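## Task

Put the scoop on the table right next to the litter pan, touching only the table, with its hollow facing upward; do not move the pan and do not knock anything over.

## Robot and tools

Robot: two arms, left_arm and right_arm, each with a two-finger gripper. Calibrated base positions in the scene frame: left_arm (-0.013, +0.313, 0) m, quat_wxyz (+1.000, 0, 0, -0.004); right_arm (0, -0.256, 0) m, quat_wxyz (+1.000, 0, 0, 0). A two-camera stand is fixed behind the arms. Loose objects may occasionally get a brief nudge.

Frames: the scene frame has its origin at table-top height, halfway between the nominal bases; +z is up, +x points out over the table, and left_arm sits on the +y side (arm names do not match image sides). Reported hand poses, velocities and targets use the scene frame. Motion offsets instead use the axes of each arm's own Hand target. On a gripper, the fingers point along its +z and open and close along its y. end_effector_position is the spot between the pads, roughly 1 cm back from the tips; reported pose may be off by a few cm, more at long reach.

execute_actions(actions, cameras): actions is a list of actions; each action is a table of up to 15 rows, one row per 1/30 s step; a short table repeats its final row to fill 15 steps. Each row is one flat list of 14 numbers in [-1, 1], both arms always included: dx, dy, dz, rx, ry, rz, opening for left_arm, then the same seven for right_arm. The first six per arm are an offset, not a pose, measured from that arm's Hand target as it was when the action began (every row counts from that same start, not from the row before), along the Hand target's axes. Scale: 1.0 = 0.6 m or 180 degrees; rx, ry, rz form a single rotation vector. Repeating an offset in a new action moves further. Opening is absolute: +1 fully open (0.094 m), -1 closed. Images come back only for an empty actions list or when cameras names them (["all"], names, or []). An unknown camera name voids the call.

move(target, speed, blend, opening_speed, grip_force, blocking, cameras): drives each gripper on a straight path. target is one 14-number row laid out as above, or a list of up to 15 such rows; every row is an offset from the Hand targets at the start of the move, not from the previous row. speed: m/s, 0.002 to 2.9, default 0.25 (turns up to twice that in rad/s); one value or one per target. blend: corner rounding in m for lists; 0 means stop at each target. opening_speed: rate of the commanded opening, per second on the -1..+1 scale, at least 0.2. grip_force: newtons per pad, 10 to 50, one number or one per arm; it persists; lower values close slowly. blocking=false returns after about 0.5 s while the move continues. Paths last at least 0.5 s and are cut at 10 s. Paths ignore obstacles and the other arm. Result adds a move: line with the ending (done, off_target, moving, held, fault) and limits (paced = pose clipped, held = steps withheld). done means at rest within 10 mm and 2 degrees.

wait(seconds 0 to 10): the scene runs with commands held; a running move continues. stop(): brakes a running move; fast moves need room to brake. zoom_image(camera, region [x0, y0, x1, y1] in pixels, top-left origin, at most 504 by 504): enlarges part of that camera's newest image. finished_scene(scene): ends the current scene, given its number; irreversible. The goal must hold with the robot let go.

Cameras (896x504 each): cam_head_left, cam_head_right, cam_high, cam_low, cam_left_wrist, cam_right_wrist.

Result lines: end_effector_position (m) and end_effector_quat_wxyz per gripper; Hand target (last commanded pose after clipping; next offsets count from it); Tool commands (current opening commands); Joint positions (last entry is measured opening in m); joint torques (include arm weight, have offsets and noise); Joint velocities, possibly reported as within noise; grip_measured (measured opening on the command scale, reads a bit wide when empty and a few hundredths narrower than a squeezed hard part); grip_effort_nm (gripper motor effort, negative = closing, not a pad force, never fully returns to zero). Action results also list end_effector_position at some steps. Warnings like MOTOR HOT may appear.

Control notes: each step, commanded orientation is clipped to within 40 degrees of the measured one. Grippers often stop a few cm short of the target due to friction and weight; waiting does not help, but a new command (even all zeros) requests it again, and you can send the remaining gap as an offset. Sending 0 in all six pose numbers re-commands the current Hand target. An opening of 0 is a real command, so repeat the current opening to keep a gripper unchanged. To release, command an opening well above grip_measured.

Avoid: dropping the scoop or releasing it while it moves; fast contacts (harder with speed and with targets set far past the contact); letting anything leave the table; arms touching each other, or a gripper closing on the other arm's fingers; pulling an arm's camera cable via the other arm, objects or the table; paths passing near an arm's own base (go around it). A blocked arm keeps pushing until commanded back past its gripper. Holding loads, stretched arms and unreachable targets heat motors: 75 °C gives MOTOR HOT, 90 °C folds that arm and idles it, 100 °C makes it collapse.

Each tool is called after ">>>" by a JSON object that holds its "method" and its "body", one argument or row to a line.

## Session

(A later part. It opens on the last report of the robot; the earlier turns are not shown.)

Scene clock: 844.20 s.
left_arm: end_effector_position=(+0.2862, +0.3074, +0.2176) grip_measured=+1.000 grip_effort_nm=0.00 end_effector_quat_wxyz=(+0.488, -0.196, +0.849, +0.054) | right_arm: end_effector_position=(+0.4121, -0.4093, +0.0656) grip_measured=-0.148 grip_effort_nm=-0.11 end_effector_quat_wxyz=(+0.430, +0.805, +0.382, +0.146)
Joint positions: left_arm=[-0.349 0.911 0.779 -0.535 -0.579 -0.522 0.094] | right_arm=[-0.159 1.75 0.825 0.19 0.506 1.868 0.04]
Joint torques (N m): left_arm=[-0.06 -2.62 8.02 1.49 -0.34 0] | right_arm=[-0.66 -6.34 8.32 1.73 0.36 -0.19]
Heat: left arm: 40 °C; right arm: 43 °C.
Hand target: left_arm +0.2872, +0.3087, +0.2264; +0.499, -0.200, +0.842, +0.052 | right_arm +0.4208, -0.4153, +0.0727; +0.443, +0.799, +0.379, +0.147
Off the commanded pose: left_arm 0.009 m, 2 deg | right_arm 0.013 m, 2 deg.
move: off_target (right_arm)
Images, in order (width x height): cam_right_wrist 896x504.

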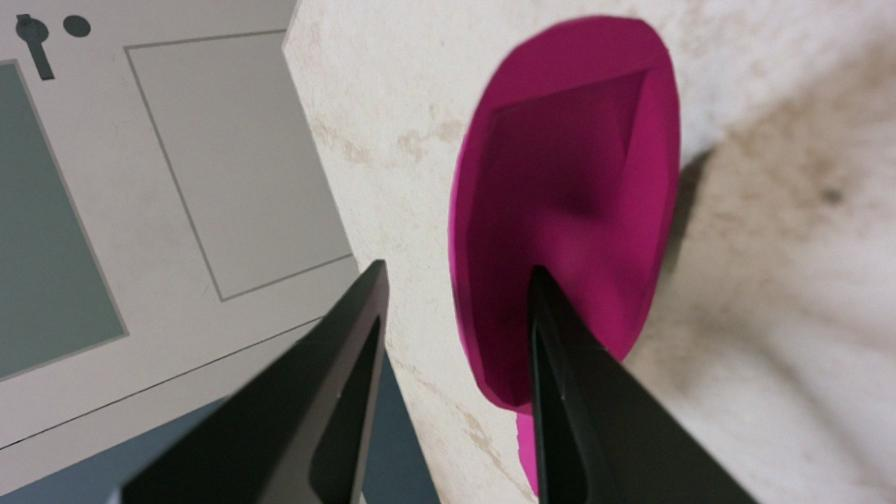

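>>> {"method": "zoom_image", "body": {
  "camera": "cam_right_wrist",
  "region": [350, 150, 700, 450]
}}

Scaled by 1.440.

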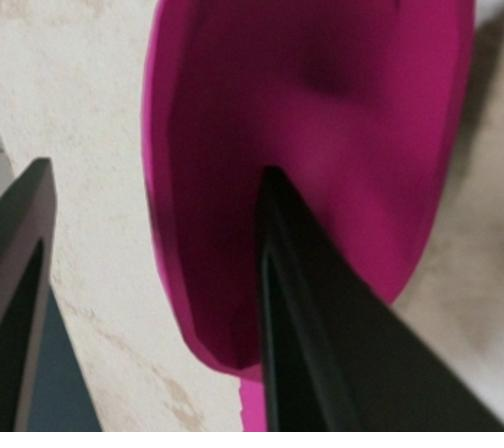

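>>> {"method": "move", "body": {
  "target": [0,0,0,0,0,0,1.0, 0,0,0,0,0,0,-0.93],
  "grip_force": [50, 20],
  "cameras": ["cam_right_wrist"]
}}

Scene clock: 863.93 s.
left_arm: end_effector_position=(+0.2862, +0.3074, +0.2176) grip_measured=+1.000 grip_effort_nm=-0.01 end_effector_quat_wxyz=(+0.488, -0.196, +0.849, +0.054) | right_arm: end_effector_position=(+0.4125, -0.4091, +0.0659) grip_measured=-0.896 grip_effort_nm=-0.46 end_effector_quat_wxyz=(+0.430, +0.805, +0.382, +0.147)
Joint positions: left_arm=[-0.349 0.911 0.779 -0.535 -0.579 -0.522 0.094] | right_arm=[-0.159 1.75 0.825 0.192 0.505 1.868 0.005]
Joint torques (N m): left_arm=[-0.12 -2.66 7.91 1.52 -0.32 0] | right_arm=[-0.64 -6.31 8.27 1.69 0.35 -0.21]
Heat: left arm: 40 °C; right arm: 42 °C.
Hand target: left_arm +0.2872, +0.3087, +0.2264; +0.499, -0.200, +0.842, +0.052 | right_arm +0.4208, -0.4153, +0.0727; +0.443, +0.799, +0.379, +0.147
Off the commanded pose: left_arm 0.009 m, 2 deg | right_arm 0.012 m, 2 deg.
grip_force (N): 50, 20
move: off_target (right_arm)
Images, in order (width x height): cam_right_wrist 896x504.

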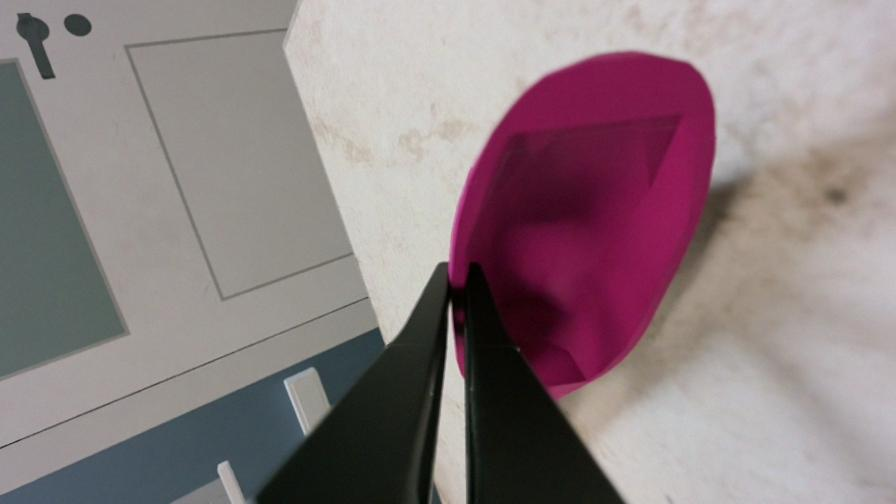

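>>> {"method": "move", "body": {
  "target": [0,0,0,0,0,0,1.0, 0,0,0,0,0,0,-1.0],
  "grip_force": [50, 40]
}}

>>> {"method": "move", "body": {
  "target": [0,0,0,0,0,0,1.0, -0.00833,0.06825,-0.0471,0,0,0,-1.0],
  "speed": 0.08,
  "cameras": ["cam_right_wrist", "cam_low"]
}}

Scene clock: 874.37 s.
left_arm: end_effector_position=(+0.2862, +0.3074, +0.2176) grip_measured=+1.000 grip_effort_nm=0.00 end_effector_quat_wxyz=(+0.488, -0.196, +0.849, +0.054) | right_arm: end_effector_position=(+0.4125, -0.4091, +0.0659) grip_measured=-0.912 grip_effort_nm=-0.85 end_effector_quat_wxyz=(+0.430, +0.805, +0.382, +0.147)
Joint positions: left_arm=[-0.349 0.911 0.779 -0.535 -0.579 -0.522 0.094] | right_arm=[-0.159 1.75 0.825 0.192 0.505 1.868 0.004]
Joint torques (N m): left_arm=[-0.06 -2.65 7.91 1.52 -0.34 0] | right_arm=[-0.59 -6.35 8.28 1.71 0.34 -0.22]
Heat: left arm: 40 °C; right arm: 42 °C.
Hand target: left_arm +0.2872, +0.3087, +0.2264; +0.499, -0.200, +0.842, +0.052 | right_arm +0.4208, -0.4153, +0.0726; +0.443, +0.799, +0.379, +0.147
Off the commanded pose: left_arm 0.009 m, 2 deg | right_arm 0.012 m, 2 deg.
grip_force (N): 50, 40
move: off_target (right_arm)

Scene clock: 875.77 s.
left_arm: end_effector_position=(+0.2862, +0.3074, +0.2176) grip_measured=+1.000 grip_effort_nm=0.00 end_effector_quat_wxyz=(+0.488, -0.196, +0.849, +0.054) | right_arm: end_effector_position=(+0.4142, -0.4091, +0.0940) grip_measured=-0.912 grip_effort_nm=-0.85 end_effector_quat_wxyz=(+0.419, +0.808, +0.392, +0.131)
Joint positions: left_arm=[-0.349 0.911 0.779 -0.535 -0.579 -0.522 0.094] | right_arm=[-0.159 1.694 0.929 -0.011 0.502 1.865 0.004]
Joint torques (N m): left_arm=[-0.08 -2.59 7.98 1.5 -0.33 0.01] | right_arm=[-0.61 -11.23 8.66 1.55 0.39 -0.18]
Heat: left arm: 40 °C; right arm: 42 °C.
Hand target: left_arm +0.2872, +0.3087, +0.2264; +0.499, -0.200, +0.842, +0.052 | right_arm +0.4208, -0.4153, +0.1228; +0.443, +0.799, +0.379, +0.147
Off the commanded pose: left_arm 0.009 m, 2 deg | right_arm 0.030 m, 4 deg.
grip_force (N): 50, 40
move: off_target (right_arm)
Images, in order (width x height): cam_low 896x504, cam_right_wrist 896x504.

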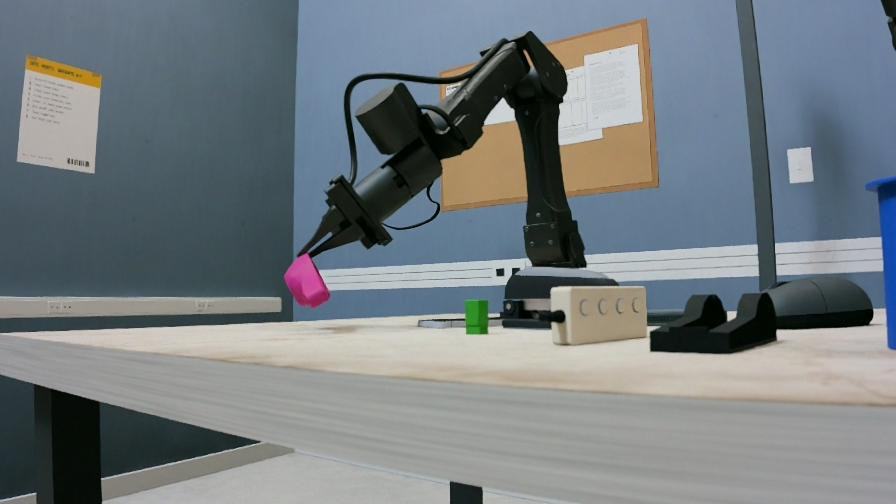

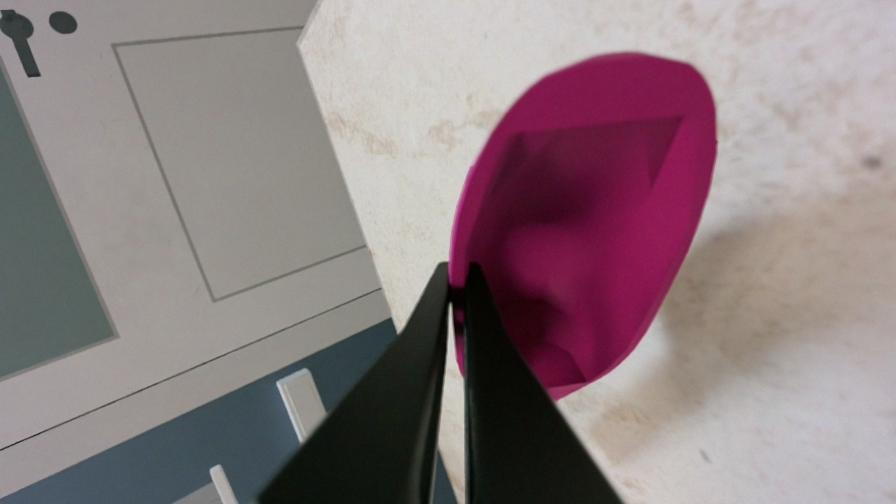

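>>> {"method": "move", "body": {
  "target": [0,0,0,0,0,0,1.0, -0.0133,0.1092,-0.0754,0,0,0,-1.0],
  "speed": 0.1,
  "cameras": ["cam_right_wrist", "cam_low"]
}}

Scene clock: 880.87 s.
left_arm: end_effector_position=(+0.2862, +0.3074, +0.2176) grip_measured=+1.000 grip_effort_nm=0.00 end_effector_quat_wxyz=(+0.488, -0.196, +0.849, +0.054) | right_arm: end_effector_position=(+0.4187, -0.4097, +0.1711) grip_measured=-0.912 grip_effort_nm=-0.85 end_effector_quat_wxyz=(+0.418, +0.808, +0.394, +0.130)
Joint positions: left_arm=[-0.349 0.911 0.779 -0.535 -0.579 -0.522 0.094] | right_arm=[-0.159 1.604 1.162 -0.339 0.502 1.863 0.004]
Joint torques (N m): left_arm=[-0.02 -2.66 7.98 1.51 -0.34 0.01] | right_arm=[-0.58 -11.07 9.59 1.5 0.4 -0.17]
Heat: left arm: 40 °C; right arm: 43 °C.
Hand target: left_arm +0.2872, +0.3087, +0.2264; +0.499, -0.200, +0.842, +0.052 | right_arm +0.4208, -0.4152, +0.2027; +0.443, +0.799, +0.379, +0.147
Off the commanded pose: left_arm 0.009 m, 2 deg | right_arm 0.032 m, 4 deg.
grip_force (N): 50, 40
move: off_target (right_arm)
Images, in order (width x height): cam_low 896x504, cam_right_wrist 896x504.

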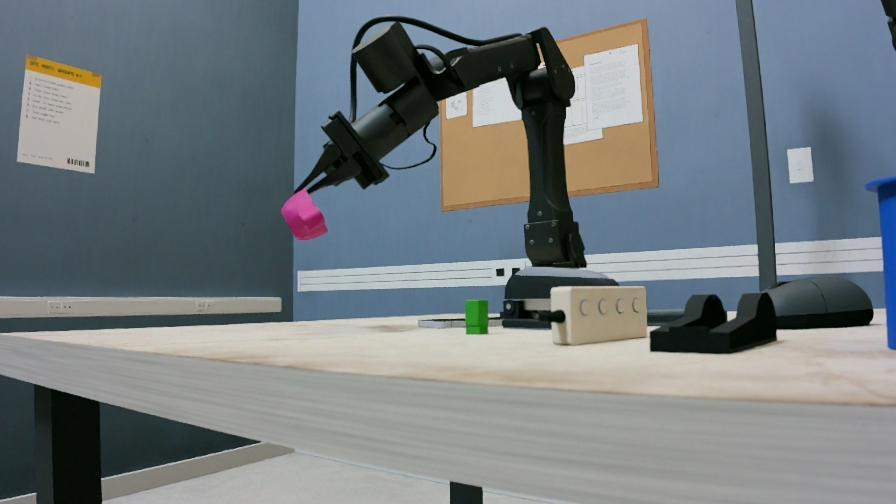

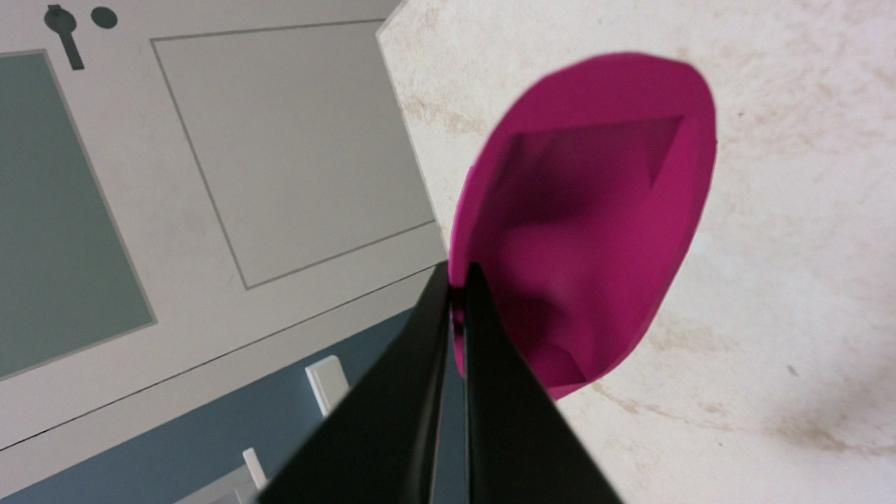

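>>> {"method": "zoom_image", "body": {
  "camera": "cam_right_wrist",
  "region": [400, 20, 760, 460]
}}

Scaled by 1.145.

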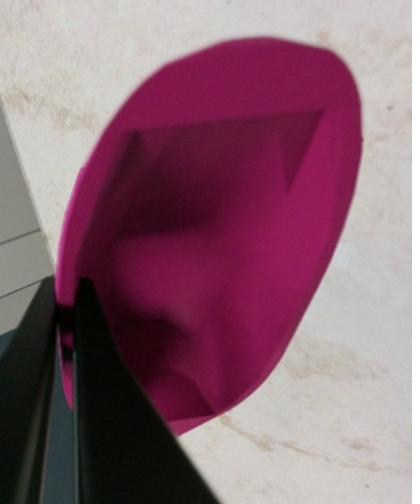

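>>> {"method": "move", "body": {
  "target": [0,0,0,0,0,0,1.0, 0,0,0,0.170,0.206,-0.642,-1.0],
  "speed": 0.3,
  "cameras": ["cam_right_wrist", "cam_low"]
}}

Scene clock: 1057.83 s.
left_arm: end_effector_position=(+0.2862, +0.3074, +0.2176) grip_measured=+1.000 grip_effort_nm=0.00 end_effector_quat_wxyz=(+0.488, -0.196, +0.849, +0.054) | right_arm: end_effector_position=(+0.4144, -0.4137, +0.1992) grip_measured=-0.912 grip_effort_nm=-0.85 end_effector_quat_wxyz=(+0.062, +0.116, +0.978, -0.162)
Joint positions: left_arm=[-0.349 0.911 0.779 -0.535 -0.579 -0.522 0.094] | right_arm=[-0.244 2.169 2.341 -1.573 0.306 -0.034 0.004]
Joint torques (N m): left_arm=[-0.02 -2.63 8.03 1.5 -0.34 0.01] | right_arm=[0.68 -9.63 8.32 0.62 0.36 -0.05]
Heat: left arm: 40 °C; right arm: 43 °C.
Hand target: left_arm +0.2872, +0.3087, +0.2264; +0.499, -0.200, +0.842, +0.052 | right_arm +0.4207, -0.4152, +0.2027; +0.051, +0.115, +0.978, -0.167
Off the commanded pose: left_arm 0.009 m, 2 deg | right_arm 0.008 m, 1 deg.
joint read past its limit (right arm) — joint 4 (wrist pitch), lower limit.
joint sent to its limit (right arm) — joint 4 (wrist pitch), lower limit. The joint targets still meet the commanded pose.
grip_force (N): 50, 40
move: done
Images, in order (width x height): cam_low 896x504, cam_right_wrist 896x504.

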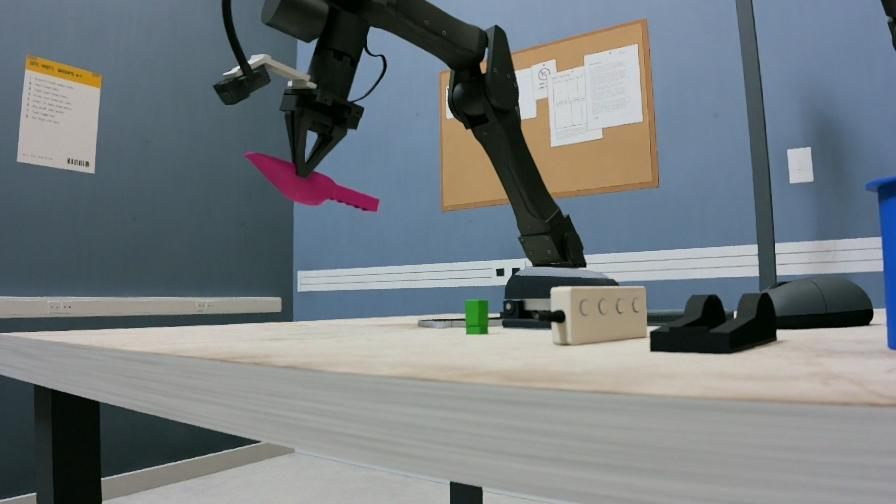

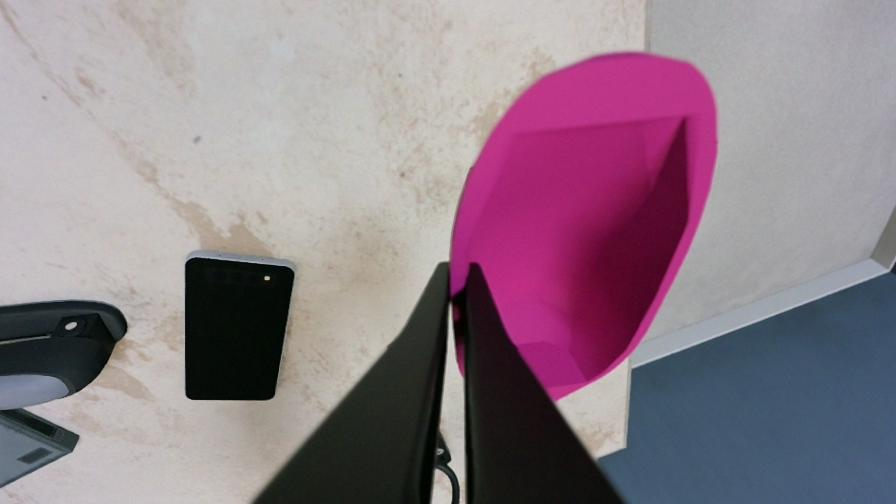

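>>> {"method": "execute_actions", "body": {
  "actions": [],
  "cameras": ["cam_high"]
}}

Scene clock: 1065.53 s.
left_arm: end_effector_position=(+0.2862, +0.3074, +0.2176) grip_measured=+1.000 grip_effort_nm=0.00 end_effector_quat_wxyz=(+0.488, -0.196, +0.849, +0.054) | right_arm: end_effector_position=(+0.4143, -0.4137, +0.1992) grip_measured=-0.912 grip_effort_nm=-0.85 end_effector_quat_wxyz=(+0.062, +0.116, +0.978, -0.162)
Joint positions: left_arm=[-0.349 0.911 0.779 -0.535 -0.579 -0.522 0.094] | right_arm=[-0.244 2.169 2.341 -1.573 0.306 -0.035 0.004]
Joint velocities: within noise
Joint torques (N m): left_arm=[-0.09 -2.62 7.95 1.5 -0.34 0] | right_arm=[0.62 -9.62 8.38 0.63 0.36 -0.08]
Heat: left arm: 40 °C; right arm: 43 °C.
Hand target: left_arm +0.2872, +0.3087, +0.2264; +0.499, -0.200, +0.842, +0.052 | right_arm +0.4207, -0.4152, +0.2027; +0.051, +0.115, +0.978, -0.167
Tool commands: left_gripper/opening=+1.0 right_gripper/opening=-1.0
Off the commanded pose: left_arm 0.009 m, 2 deg | right_arm 0.008 m, 1 deg.
joint read past its limit (right arm) — joint 4 (wrist pitch), lower limit.
grip_force (N): 50, 40
Images, in order (width x height): cam_high 896x504.

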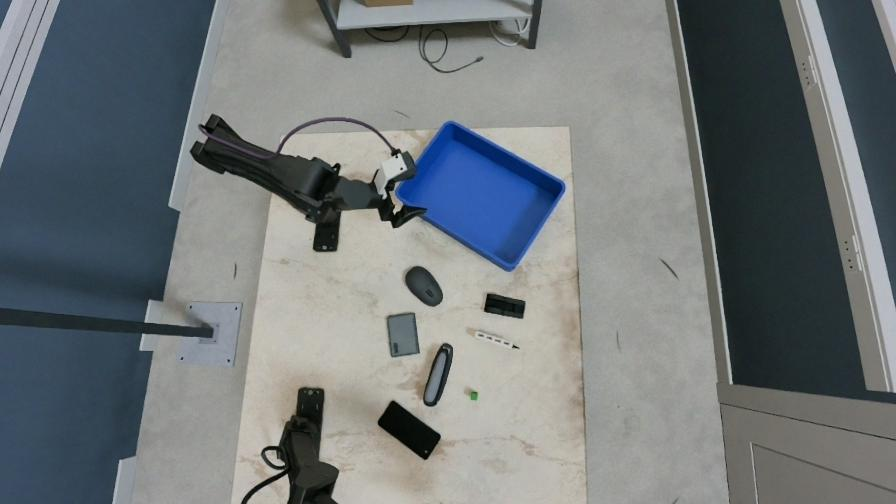

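>>> {"method": "move", "body": {
  "target": [0,0,0,0,0,0,1.0, 0.0347,0.0785,0.235,0,0,0,-1.0],
  "speed": 0.15,
  "cameras": ["cam_right_wrist", "cam_low"]
}}

Scene clock: 1112.60 s.
left_arm: end_effector_position=(+0.2862, +0.3074, +0.2176) grip_measured=+1.000 grip_effort_nm=-0.01 end_effector_quat_wxyz=(+0.488, -0.196, +0.849, +0.054) | right_arm: end_effector_position=(+0.4132, -0.4138, +0.0415) grip_measured=-0.912 grip_effort_nm=-0.85 end_effector_quat_wxyz=(+0.028, +0.111, +0.981, -0.159)
Joint positions: left_arm=[-0.349 0.911 0.779 -0.535 -0.579 -0.522 0.094] | right_arm=[-0.244 2.169 1.711 -1.011 0.309 -0.035 0.004]
Joint torques (N m): left_arm=[-0.09 -2.62 7.98 1.5 -0.33 0] | right_arm=[0.5 -13.34 6.13 0.72 0.33 0.05]
Heat: left arm: 40 °C; right arm: 43 °C.
Hand target: left_arm +0.2872, +0.3087, +0.2264; +0.499, -0.200, +0.842, +0.052 | right_arm +0.4207, -0.4154, +0.0527; +0.051, +0.115, +0.978, -0.167
Off the commanded pose: left_arm 0.009 m, 2 deg | right_arm 0.014 m, 3 deg.
grip_force (N): 50, 40
move: off_target (right_arm)
Images, in order (width x height): cam_low 896x504, cam_right_wrist 896x504.

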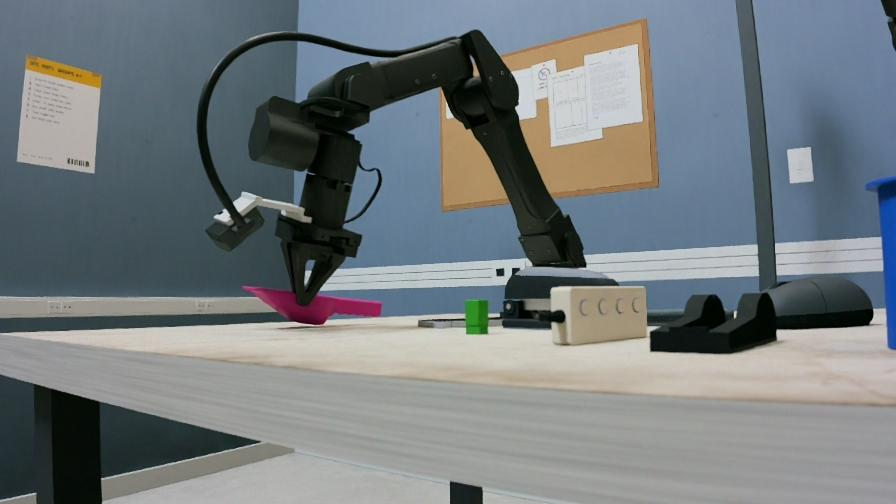

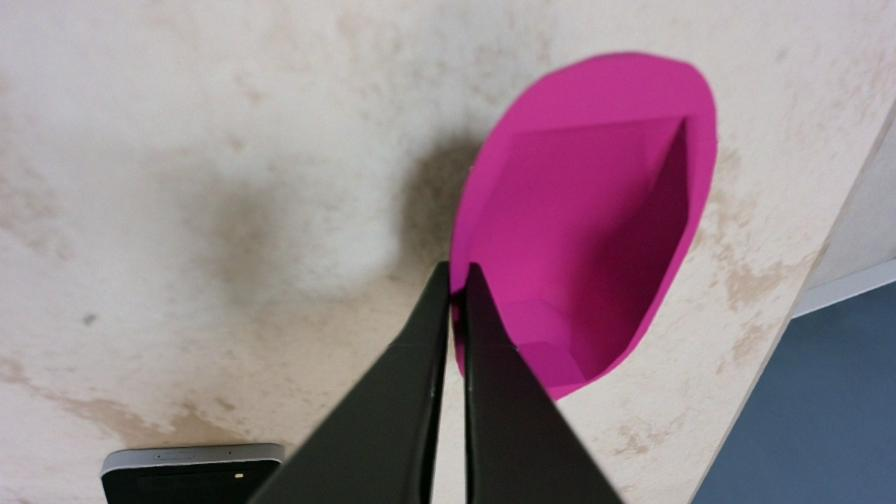

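>>> {"method": "zoom_image", "body": {
  "camera": "cam_low",
  "region": [200, 180, 420, 345]
}}

Scaled by 2.291.

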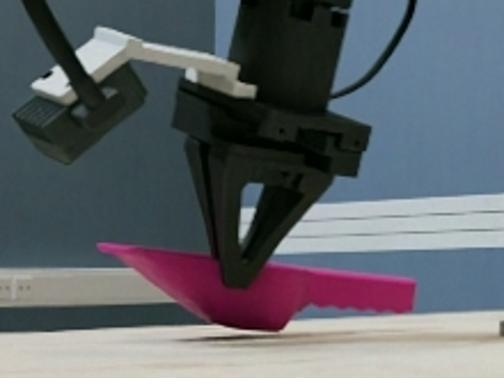

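>>> {"method": "move", "body": {
  "target": [0,0,0,0,0,0,1.0, 0.0023,0.0052,0.0157,0,0,0,-1.0],
  "speed": 0.05,
  "cameras": ["cam_low"]
}}

>>> {"method": "zoom_image", "body": {
  "camera": "cam_low",
  "region": [200, 180, 420, 345]
}}

Scene clock: 1125.43 s.
left_arm: end_effector_position=(+0.2862, +0.3074, +0.2176) grip_measured=+1.000 grip_effort_nm=0.00 end_effector_quat_wxyz=(+0.488, -0.196, +0.849, +0.054) | right_arm: end_effector_position=(+0.4130, -0.4149, +0.0379) grip_measured=-0.912 grip_effort_nm=-0.85 end_effector_quat_wxyz=(+0.030, +0.111, +0.980, -0.163)
Joint positions: left_arm=[-0.349 0.911 0.779 -0.535 -0.579 -0.522 0.094] | right_arm=[-0.243 2.169 1.694 -0.99 0.316 -0.035 0.004]
Joint torques (N m): left_arm=[0.01 -2.61 7.91 1.49 -0.32 0.01] | right_arm=[0.43 -12.49 5.37 0.89 0.23 0.04]
Heat: left arm: 40 °C; right arm: 43 °C.
Hand target: left_arm +0.2872, +0.3087, +0.2264; +0.499, -0.200, +0.842, +0.052 | right_arm +0.4208, -0.4154, +0.0427; +0.051, +0.115, +0.978, -0.167
Off the commanded pose: left_arm 0.009 m, 2 deg | right_arm 0.009 m, 3 deg.
grip_force (N): 50, 40
move: off_target (right_arm)
Images, in order (width x height): cam_low 896x504.

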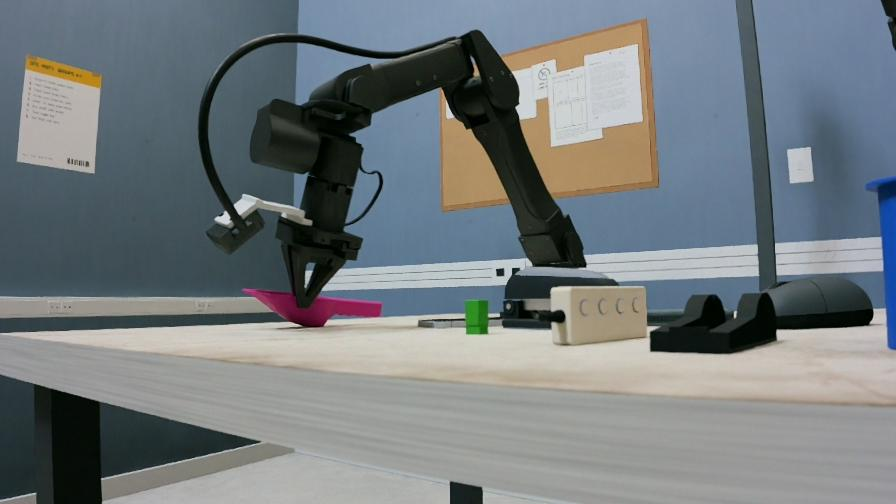

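Scaled by 2.291.

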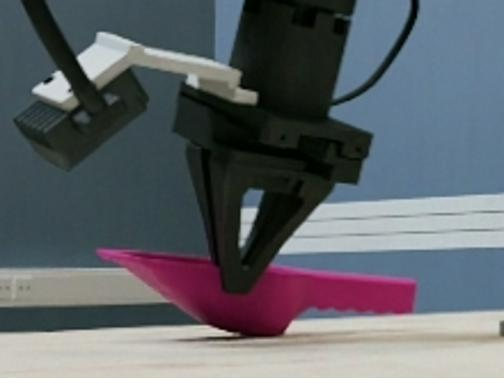

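>>> {"method": "move", "body": {
  "target": [0,0,0,0,0,0,1.0, 0.0016,0.0037,0.011,0,0,0,-1.0],
  "speed": 0.05,
  "cameras": ["cam_low"]
}}

>>> {"method": "zoom_image", "body": {
  "camera": "cam_low",
  "region": [200, 180, 420, 345]
}}

Scene clock: 1130.63 s.
left_arm: end_effector_position=(+0.2862, +0.3074, +0.2176) grip_measured=+1.000 grip_effort_nm=0.00 end_effector_quat_wxyz=(+0.488, -0.196, +0.849, +0.054) | right_arm: end_effector_position=(+0.4142, -0.4159, +0.0356) grip_measured=-0.912 grip_effort_nm=-0.85 end_effector_quat_wxyz=(+0.034, +0.112, +0.979, -0.165)
Joint positions: left_arm=[-0.349 0.911 0.779 -0.535 -0.579 -0.522 0.094] | right_arm=[-0.243 2.169 1.683 -0.97 0.32 -0.035 0.004]
Joint torques (N m): left_arm=[-0.08 -2.65 7.97 1.5 -0.33 0.01] | right_arm=[0.47 -11.84 4.9 0.95 0.21 0.05]
Heat: left arm: 40 °C; right arm: 43 °C.
Hand target: left_arm +0.2872, +0.3087, +0.2264; +0.499, -0.200, +0.842, +0.052 | right_arm +0.4209, -0.4154, +0.0357; +0.051, +0.115, +0.978, -0.167
Off the commanded pose: left_arm 0.009 m, 2 deg | right_arm 0.007 m, 2 deg.
grip_force (N): 50, 40
move: done
Images, in order (width x height): cam_low 896x504.

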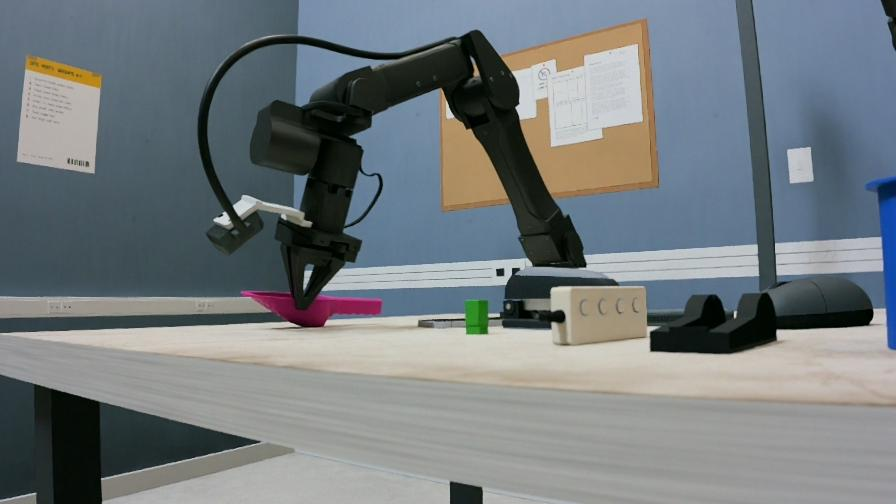

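Scaled by 2.291.

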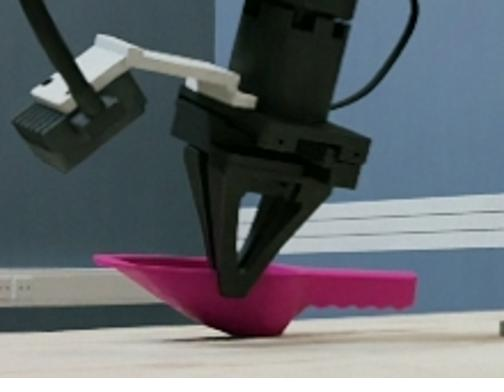

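>>> {"method": "move", "body": {
  "target": [0,0,0,0,0,0,1.0, 0,0,0,0,0,0,-0.5],
  "opening_speed": 0.5,
  "cameras": ["cam_low", "cam_right_wrist"]
}}

>>> {"method": "zoom_image", "body": {
  "camera": "cam_low",
  "region": [200, 180, 420, 345]
}}

Scene clock: 1136.67 s.
left_arm: end_effector_position=(+0.2862, +0.3074, +0.2176) grip_measured=+1.000 grip_effort_nm=0.00 end_effector_quat_wxyz=(+0.488, -0.196, +0.849, +0.054) | right_arm: end_effector_position=(+0.4146, -0.4161, +0.0324) grip_measured=-0.502 grip_effort_nm=0.11 end_effector_quat_wxyz=(+0.037, +0.112, +0.979, -0.166)
Joint positions: left_arm=[-0.349 0.911 0.779 -0.535 -0.579 -0.522 0.094] | right_arm=[-0.243 2.169 1.669 -0.951 0.32 -0.035 0.023]
Joint torques (N m): left_arm=[-0.03 -2.63 7.97 1.5 -0.35 -0.01] | right_arm=[0.46 -11.89 5.86 0.77 0.19 0.03]
Heat: left arm: 40 °C; right arm: 42 °C.
Hand target: left_arm +0.2872, +0.3087, +0.2264; +0.499, -0.200, +0.842, +0.052 | right_arm +0.4208, -0.4154, +0.0356; +0.051, +0.115, +0.978, -0.167
Off the commanded pose: left_arm 0.009 m, 2 deg | right_arm 0.007 m, 2 deg.
grip_force (N): 50, 40
move: done
Images, in order (width x height): cam_low 896x504, cam_right_wrist 896x504.

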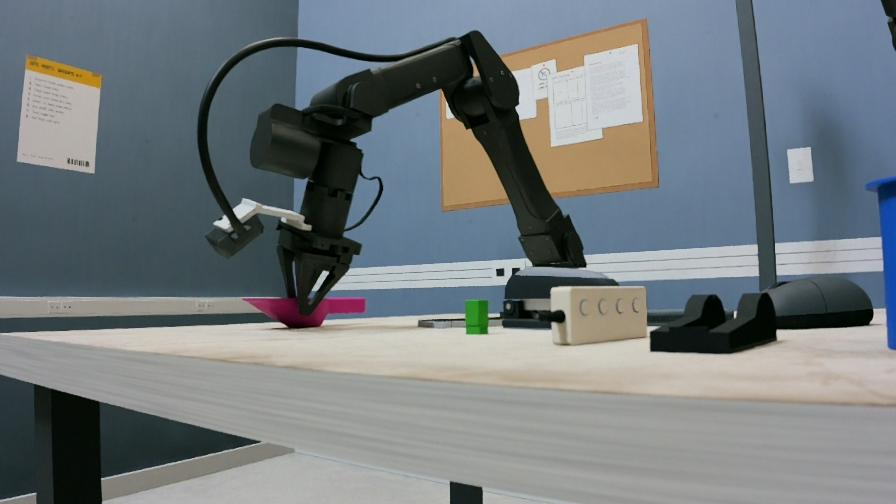

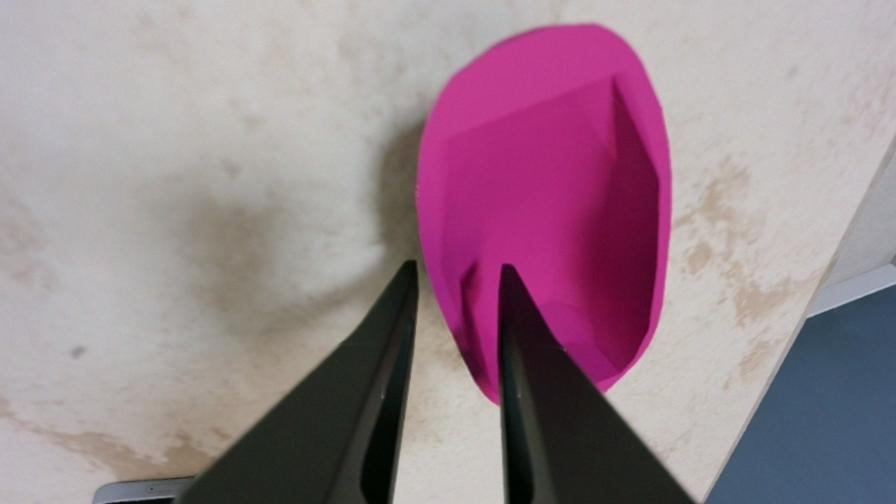

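Scaled by 2.291.

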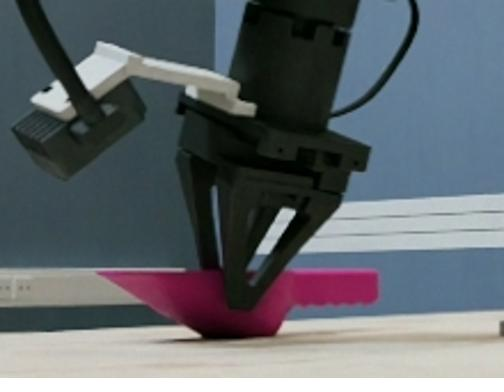

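>>> {"method": "move", "body": {
  "target": [0,0,0,0,0,0,1.0, 0,0,-0.18,0,0,0,-0.5],
  "speed": 0.12,
  "cameras": ["cam_low", "cam_right_wrist"]
}}

>>> {"method": "zoom_image", "body": {
  "camera": "cam_low",
  "region": [200, 180, 420, 345]
}}

Scene clock: 1147.10 s.
left_arm: end_effector_position=(+0.2862, +0.3074, +0.2176) grip_measured=+1.000 grip_effort_nm=0.00 end_effector_quat_wxyz=(+0.488, -0.196, +0.849, +0.054) | right_arm: end_effector_position=(+0.4067, -0.3780, +0.1081) grip_measured=-0.502 grip_effort_nm=0.11 end_effector_quat_wxyz=(+0.012, +0.106, +0.981, -0.160)
Joint positions: left_arm=[-0.349 0.911 0.779 -0.535 -0.579 -0.522 0.094] | right_arm=[-0.16 2.125 1.91 -1.313 0.32 0.047 0.023]
Joint torques (N m): left_arm=[-0.03 -2.62 7.95 1.52 -0.33 0] | right_arm=[0.51 -15.46 8.4 0.35 0.31 0.11]
Heat: left arm: 40 °C; right arm: 43 °C.
Hand target: left_arm +0.2872, +0.3087, +0.2264; +0.499, -0.200, +0.842, +0.052 | right_arm +0.4141, -0.3788, +0.1371; +0.051, +0.115, +0.978, -0.167
Off the commanded pose: left_arm 0.009 m, 2 deg | right_arm 0.030 m, 5 deg.
grip_force (N): 50, 40
move: off_target (right_arm)
Images, in order (width x height): cam_low 896x504, cam_right_wrist 896x504.

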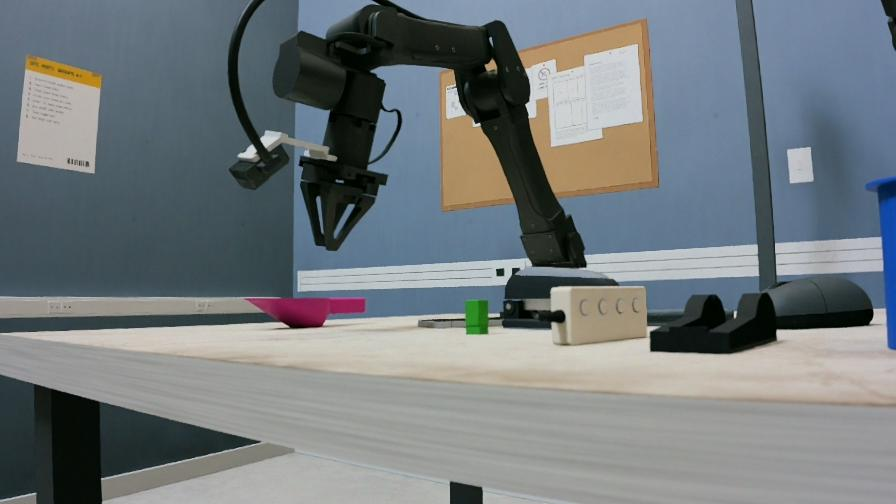

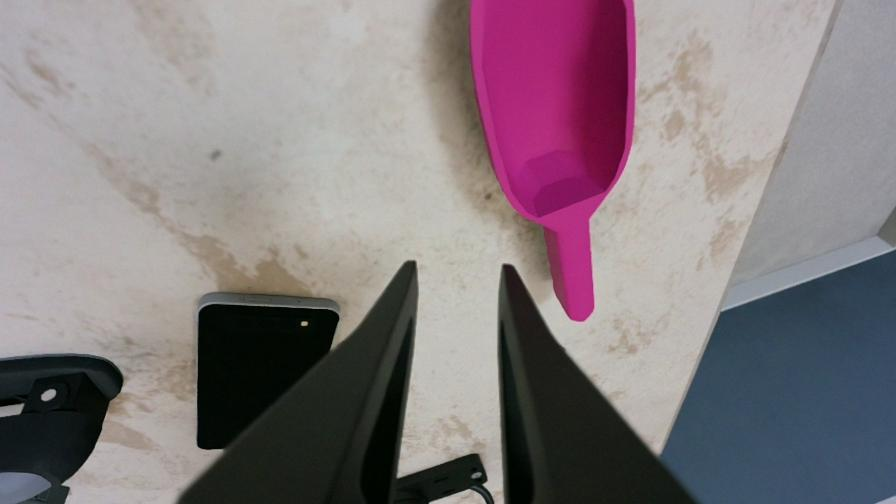

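Scaled by 2.291.

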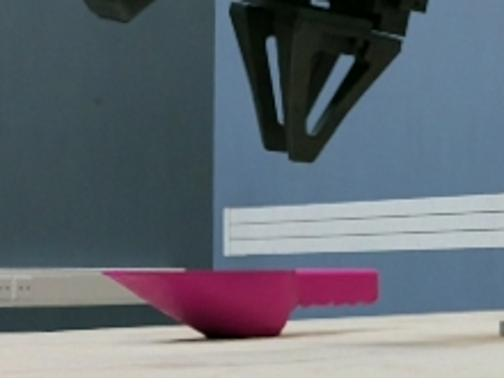

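>>> {"method": "move", "body": {
  "target": [0,0,0,0,0,0,1.0, 0.170,-0.150,0.038,-0.1194,-0.0525,-0.0778,0.0],
  "speed": 0.2,
  "cameras": ["cam_right_wrist"]
}}

Scene clock: 1204.80 s.
left_arm: end_effector_position=(+0.2862, +0.3074, +0.2176) grip_measured=+1.000 grip_effort_nm=-0.01 end_effector_quat_wxyz=(+0.488, -0.196, +0.849, +0.054) | right_arm: end_effector_position=(+0.2919, -0.4495, +0.1152) grip_measured=-0.002 grip_effort_nm=0.11 end_effector_quat_wxyz=(+0.107, -0.023, +0.994, +0.012)
Joint positions: left_arm=[-0.349 0.911 0.779 -0.535 -0.579 -0.522 0.094] | right_arm=[-0.668 1.726 1.412 -1.106 -0.154 -0.702 0.047]
Joint torques (N m): left_arm=[-0.13 -2.54 7.97 1.52 -0.33 0.01] | right_arm=[-0.03 -11.51 6.11 0.64 -0.29 -0.13]
Heat: left arm: 40 °C; right arm: 44 °C.
Hand target: left_arm +0.2872, +0.3087, +0.2264; +0.499, -0.200, +0.842, +0.052 | right_arm +0.2949, -0.4479, +0.1297; +0.131, -0.030, +0.991, +0.004
Off the commanded pose: left_arm 0.009 m, 2 deg | right_arm 0.015 m, 3 deg.
grip_force (N): 50, 40
move: off_target (right_arm)
Images, in order (width x height): cam_right_wrist 896x504.

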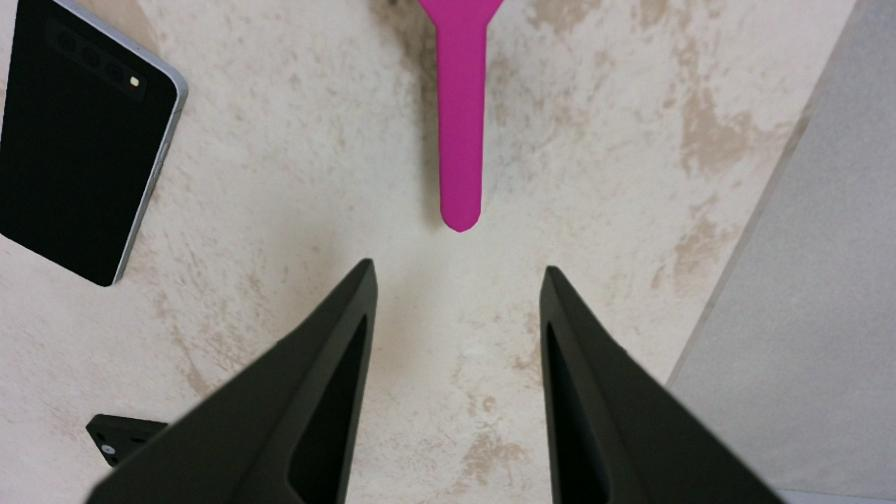

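>>> {"method": "move", "body": {
  "target": [0,0,0,0,0,0,1.0, 0.0087,0.0022,0.1099,0,0,0,0.0],
  "speed": 0.12,
  "cameras": ["cam_right_wrist"]
}}

Scene clock: 1221.00 s.
left_arm: end_effector_position=(+0.2862, +0.3074, +0.2176) grip_measured=+1.000 grip_effort_nm=0.00 end_effector_quat_wxyz=(+0.488, -0.196, +0.849, +0.054) | right_arm: end_effector_position=(+0.3001, -0.4470, +0.0668) grip_measured=-0.002 grip_effort_nm=0.11 end_effector_quat_wxyz=(+0.123, -0.029, +0.992, +0.001)
Joint positions: left_arm=[-0.349 0.911 0.779 -0.535 -0.579 -0.522 0.094] | right_arm=[-0.648 1.742 1.228 -0.865 -0.154 -0.691 0.047]
Joint torques (N m): left_arm=[-0.06 -2.65 7.88 1.5 -0.34 0.01] | right_arm=[0.7 -6.84 6.22 0.86 -0.24 0.05]
Heat: left arm: 40 °C; right arm: 44 °C.
Hand target: left_arm +0.2872, +0.3087, +0.2264; +0.499, -0.200, +0.842, +0.052 | right_arm +0.3069, -0.4459, +0.0648; +0.131, -0.030, +0.991, +0.004
Off the commanded pose: left_arm 0.009 m, 2 deg | right_arm 0.007 m, 1 deg.
grip_force (N): 50, 40
move: done
Images, in order (width x height): cam_right_wrist 896x504.

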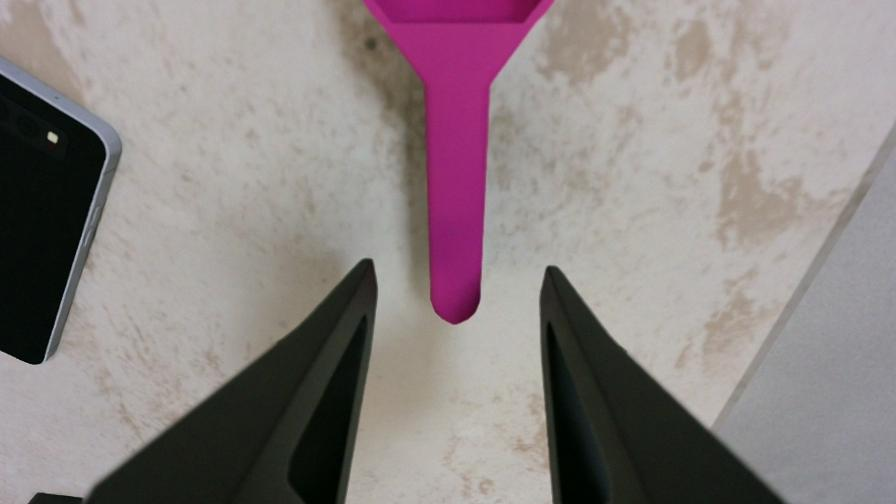

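>>> {"method": "move", "body": {
  "target": [0,0,0,0,0,0,1.0, 0.0113,0.0,0.0677,0,0,0,0.0],
  "speed": 0.1,
  "cameras": ["cam_right_wrist", "cam_low"]
}}

Scene clock: 1229.67 s.
left_arm: end_effector_position=(+0.2862, +0.3074, +0.2176) grip_measured=+1.000 grip_effort_nm=0.00 end_effector_quat_wxyz=(+0.488, -0.196, +0.849, +0.054) | right_arm: end_effector_position=(+0.3042, -0.4468, +0.0258) grip_measured=-0.002 grip_effort_nm=0.11 end_effector_quat_wxyz=(+0.123, -0.028, +0.992, +0.002)
Joint positions: left_arm=[-0.349 0.911 0.779 -0.535 -0.579 -0.522 0.094] | right_arm=[-0.641 1.808 1.136 -0.707 -0.154 -0.683 0.047]
Joint torques (N m): left_arm=[-0.09 -2.66 7.98 1.5 -0.35 -0.01] | right_arm=[0.77 -7.15 5.96 0.87 -0.21 0.04]
Heat: left arm: 40 °C; right arm: 43 °C.
Hand target: left_arm +0.2872, +0.3087, +0.2264; +0.499, -0.200, +0.842, +0.052 | right_arm +0.3109, -0.4457, +0.0238; +0.131, -0.030, +0.991, +0.004
Off the commanded pose: left_arm 0.009 m, 2 deg | right_arm 0.007 m, 1 deg.
grip_force (N): 50, 40
move: done
Images, in order (width x height): cam_low 896x504, cam_right_wrist 896x504.

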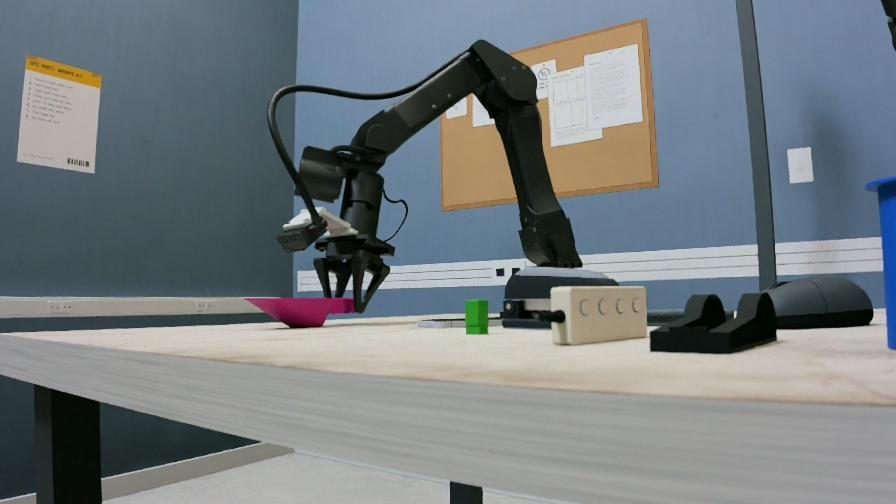

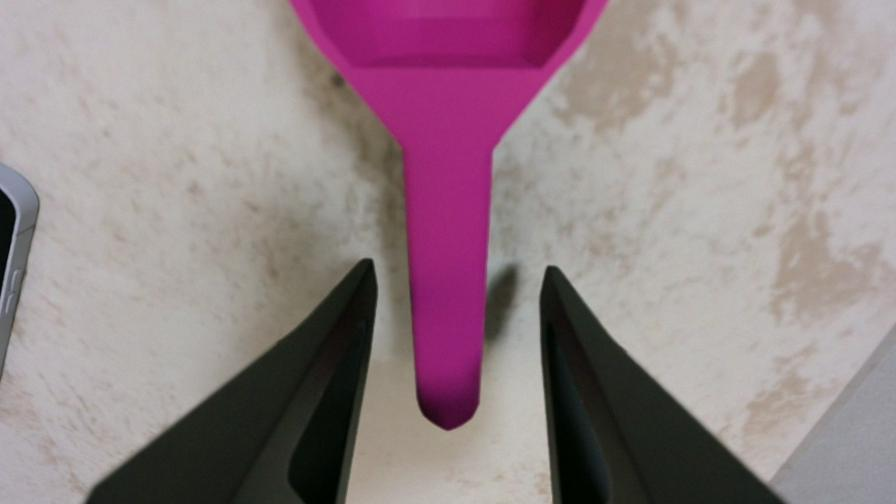

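>>> {"method": "move", "body": {
  "target": [0,0,0,0,0,0,1.0, 0,0,0,0,0,0,-0.75],
  "opening_speed": 0.5,
  "grip_force": [50, 40],
  "cameras": ["cam_right_wrist"]
}}

Scene clock: 1235.53 s.
left_arm: end_effector_position=(+0.2862, +0.3074, +0.2176) grip_measured=+1.000 grip_effort_nm=0.00 end_effector_quat_wxyz=(+0.488, -0.196, +0.849, +0.054) | right_arm: end_effector_position=(+0.3043, -0.4469, +0.0259) grip_measured=-0.623 grip_effort_nm=-0.85 end_effector_quat_wxyz=(+0.123, -0.028, +0.992, +0.002)
Joint positions: left_arm=[-0.349 0.911 0.779 -0.535 -0.579 -0.522 0.094] | right_arm=[-0.641 1.808 1.136 -0.706 -0.154 -0.683 0.018]
Joint torques (N m): left_arm=[-0.1 -2.66 8.01 1.48 -0.33 -0.01] | right_arm=[0.76 -7.17 5.94 0.9 -0.21 0.05]
Heat: left arm: 40 °C; right arm: 43 °C.
Hand target: left_arm +0.2872, +0.3087, +0.2264; +0.499, -0.200, +0.842, +0.052 | right_arm +0.3109, -0.4457, +0.0238; +0.131, -0.030, +0.991, +0.004
Off the commanded pose: left_arm 0.009 m, 2 deg | right_arm 0.007 m, 1 deg.
grip_force (N): 50, 40
move: done
Images, in order (width x height): cam_right_wrist 896x504.

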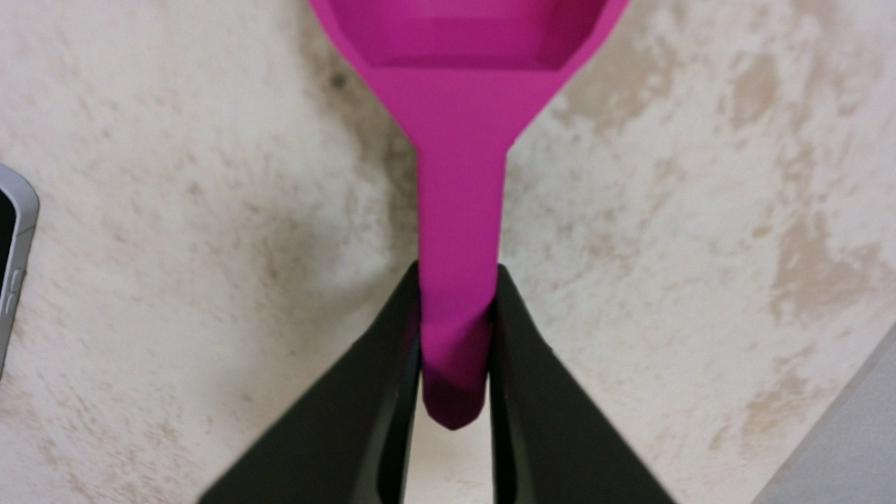

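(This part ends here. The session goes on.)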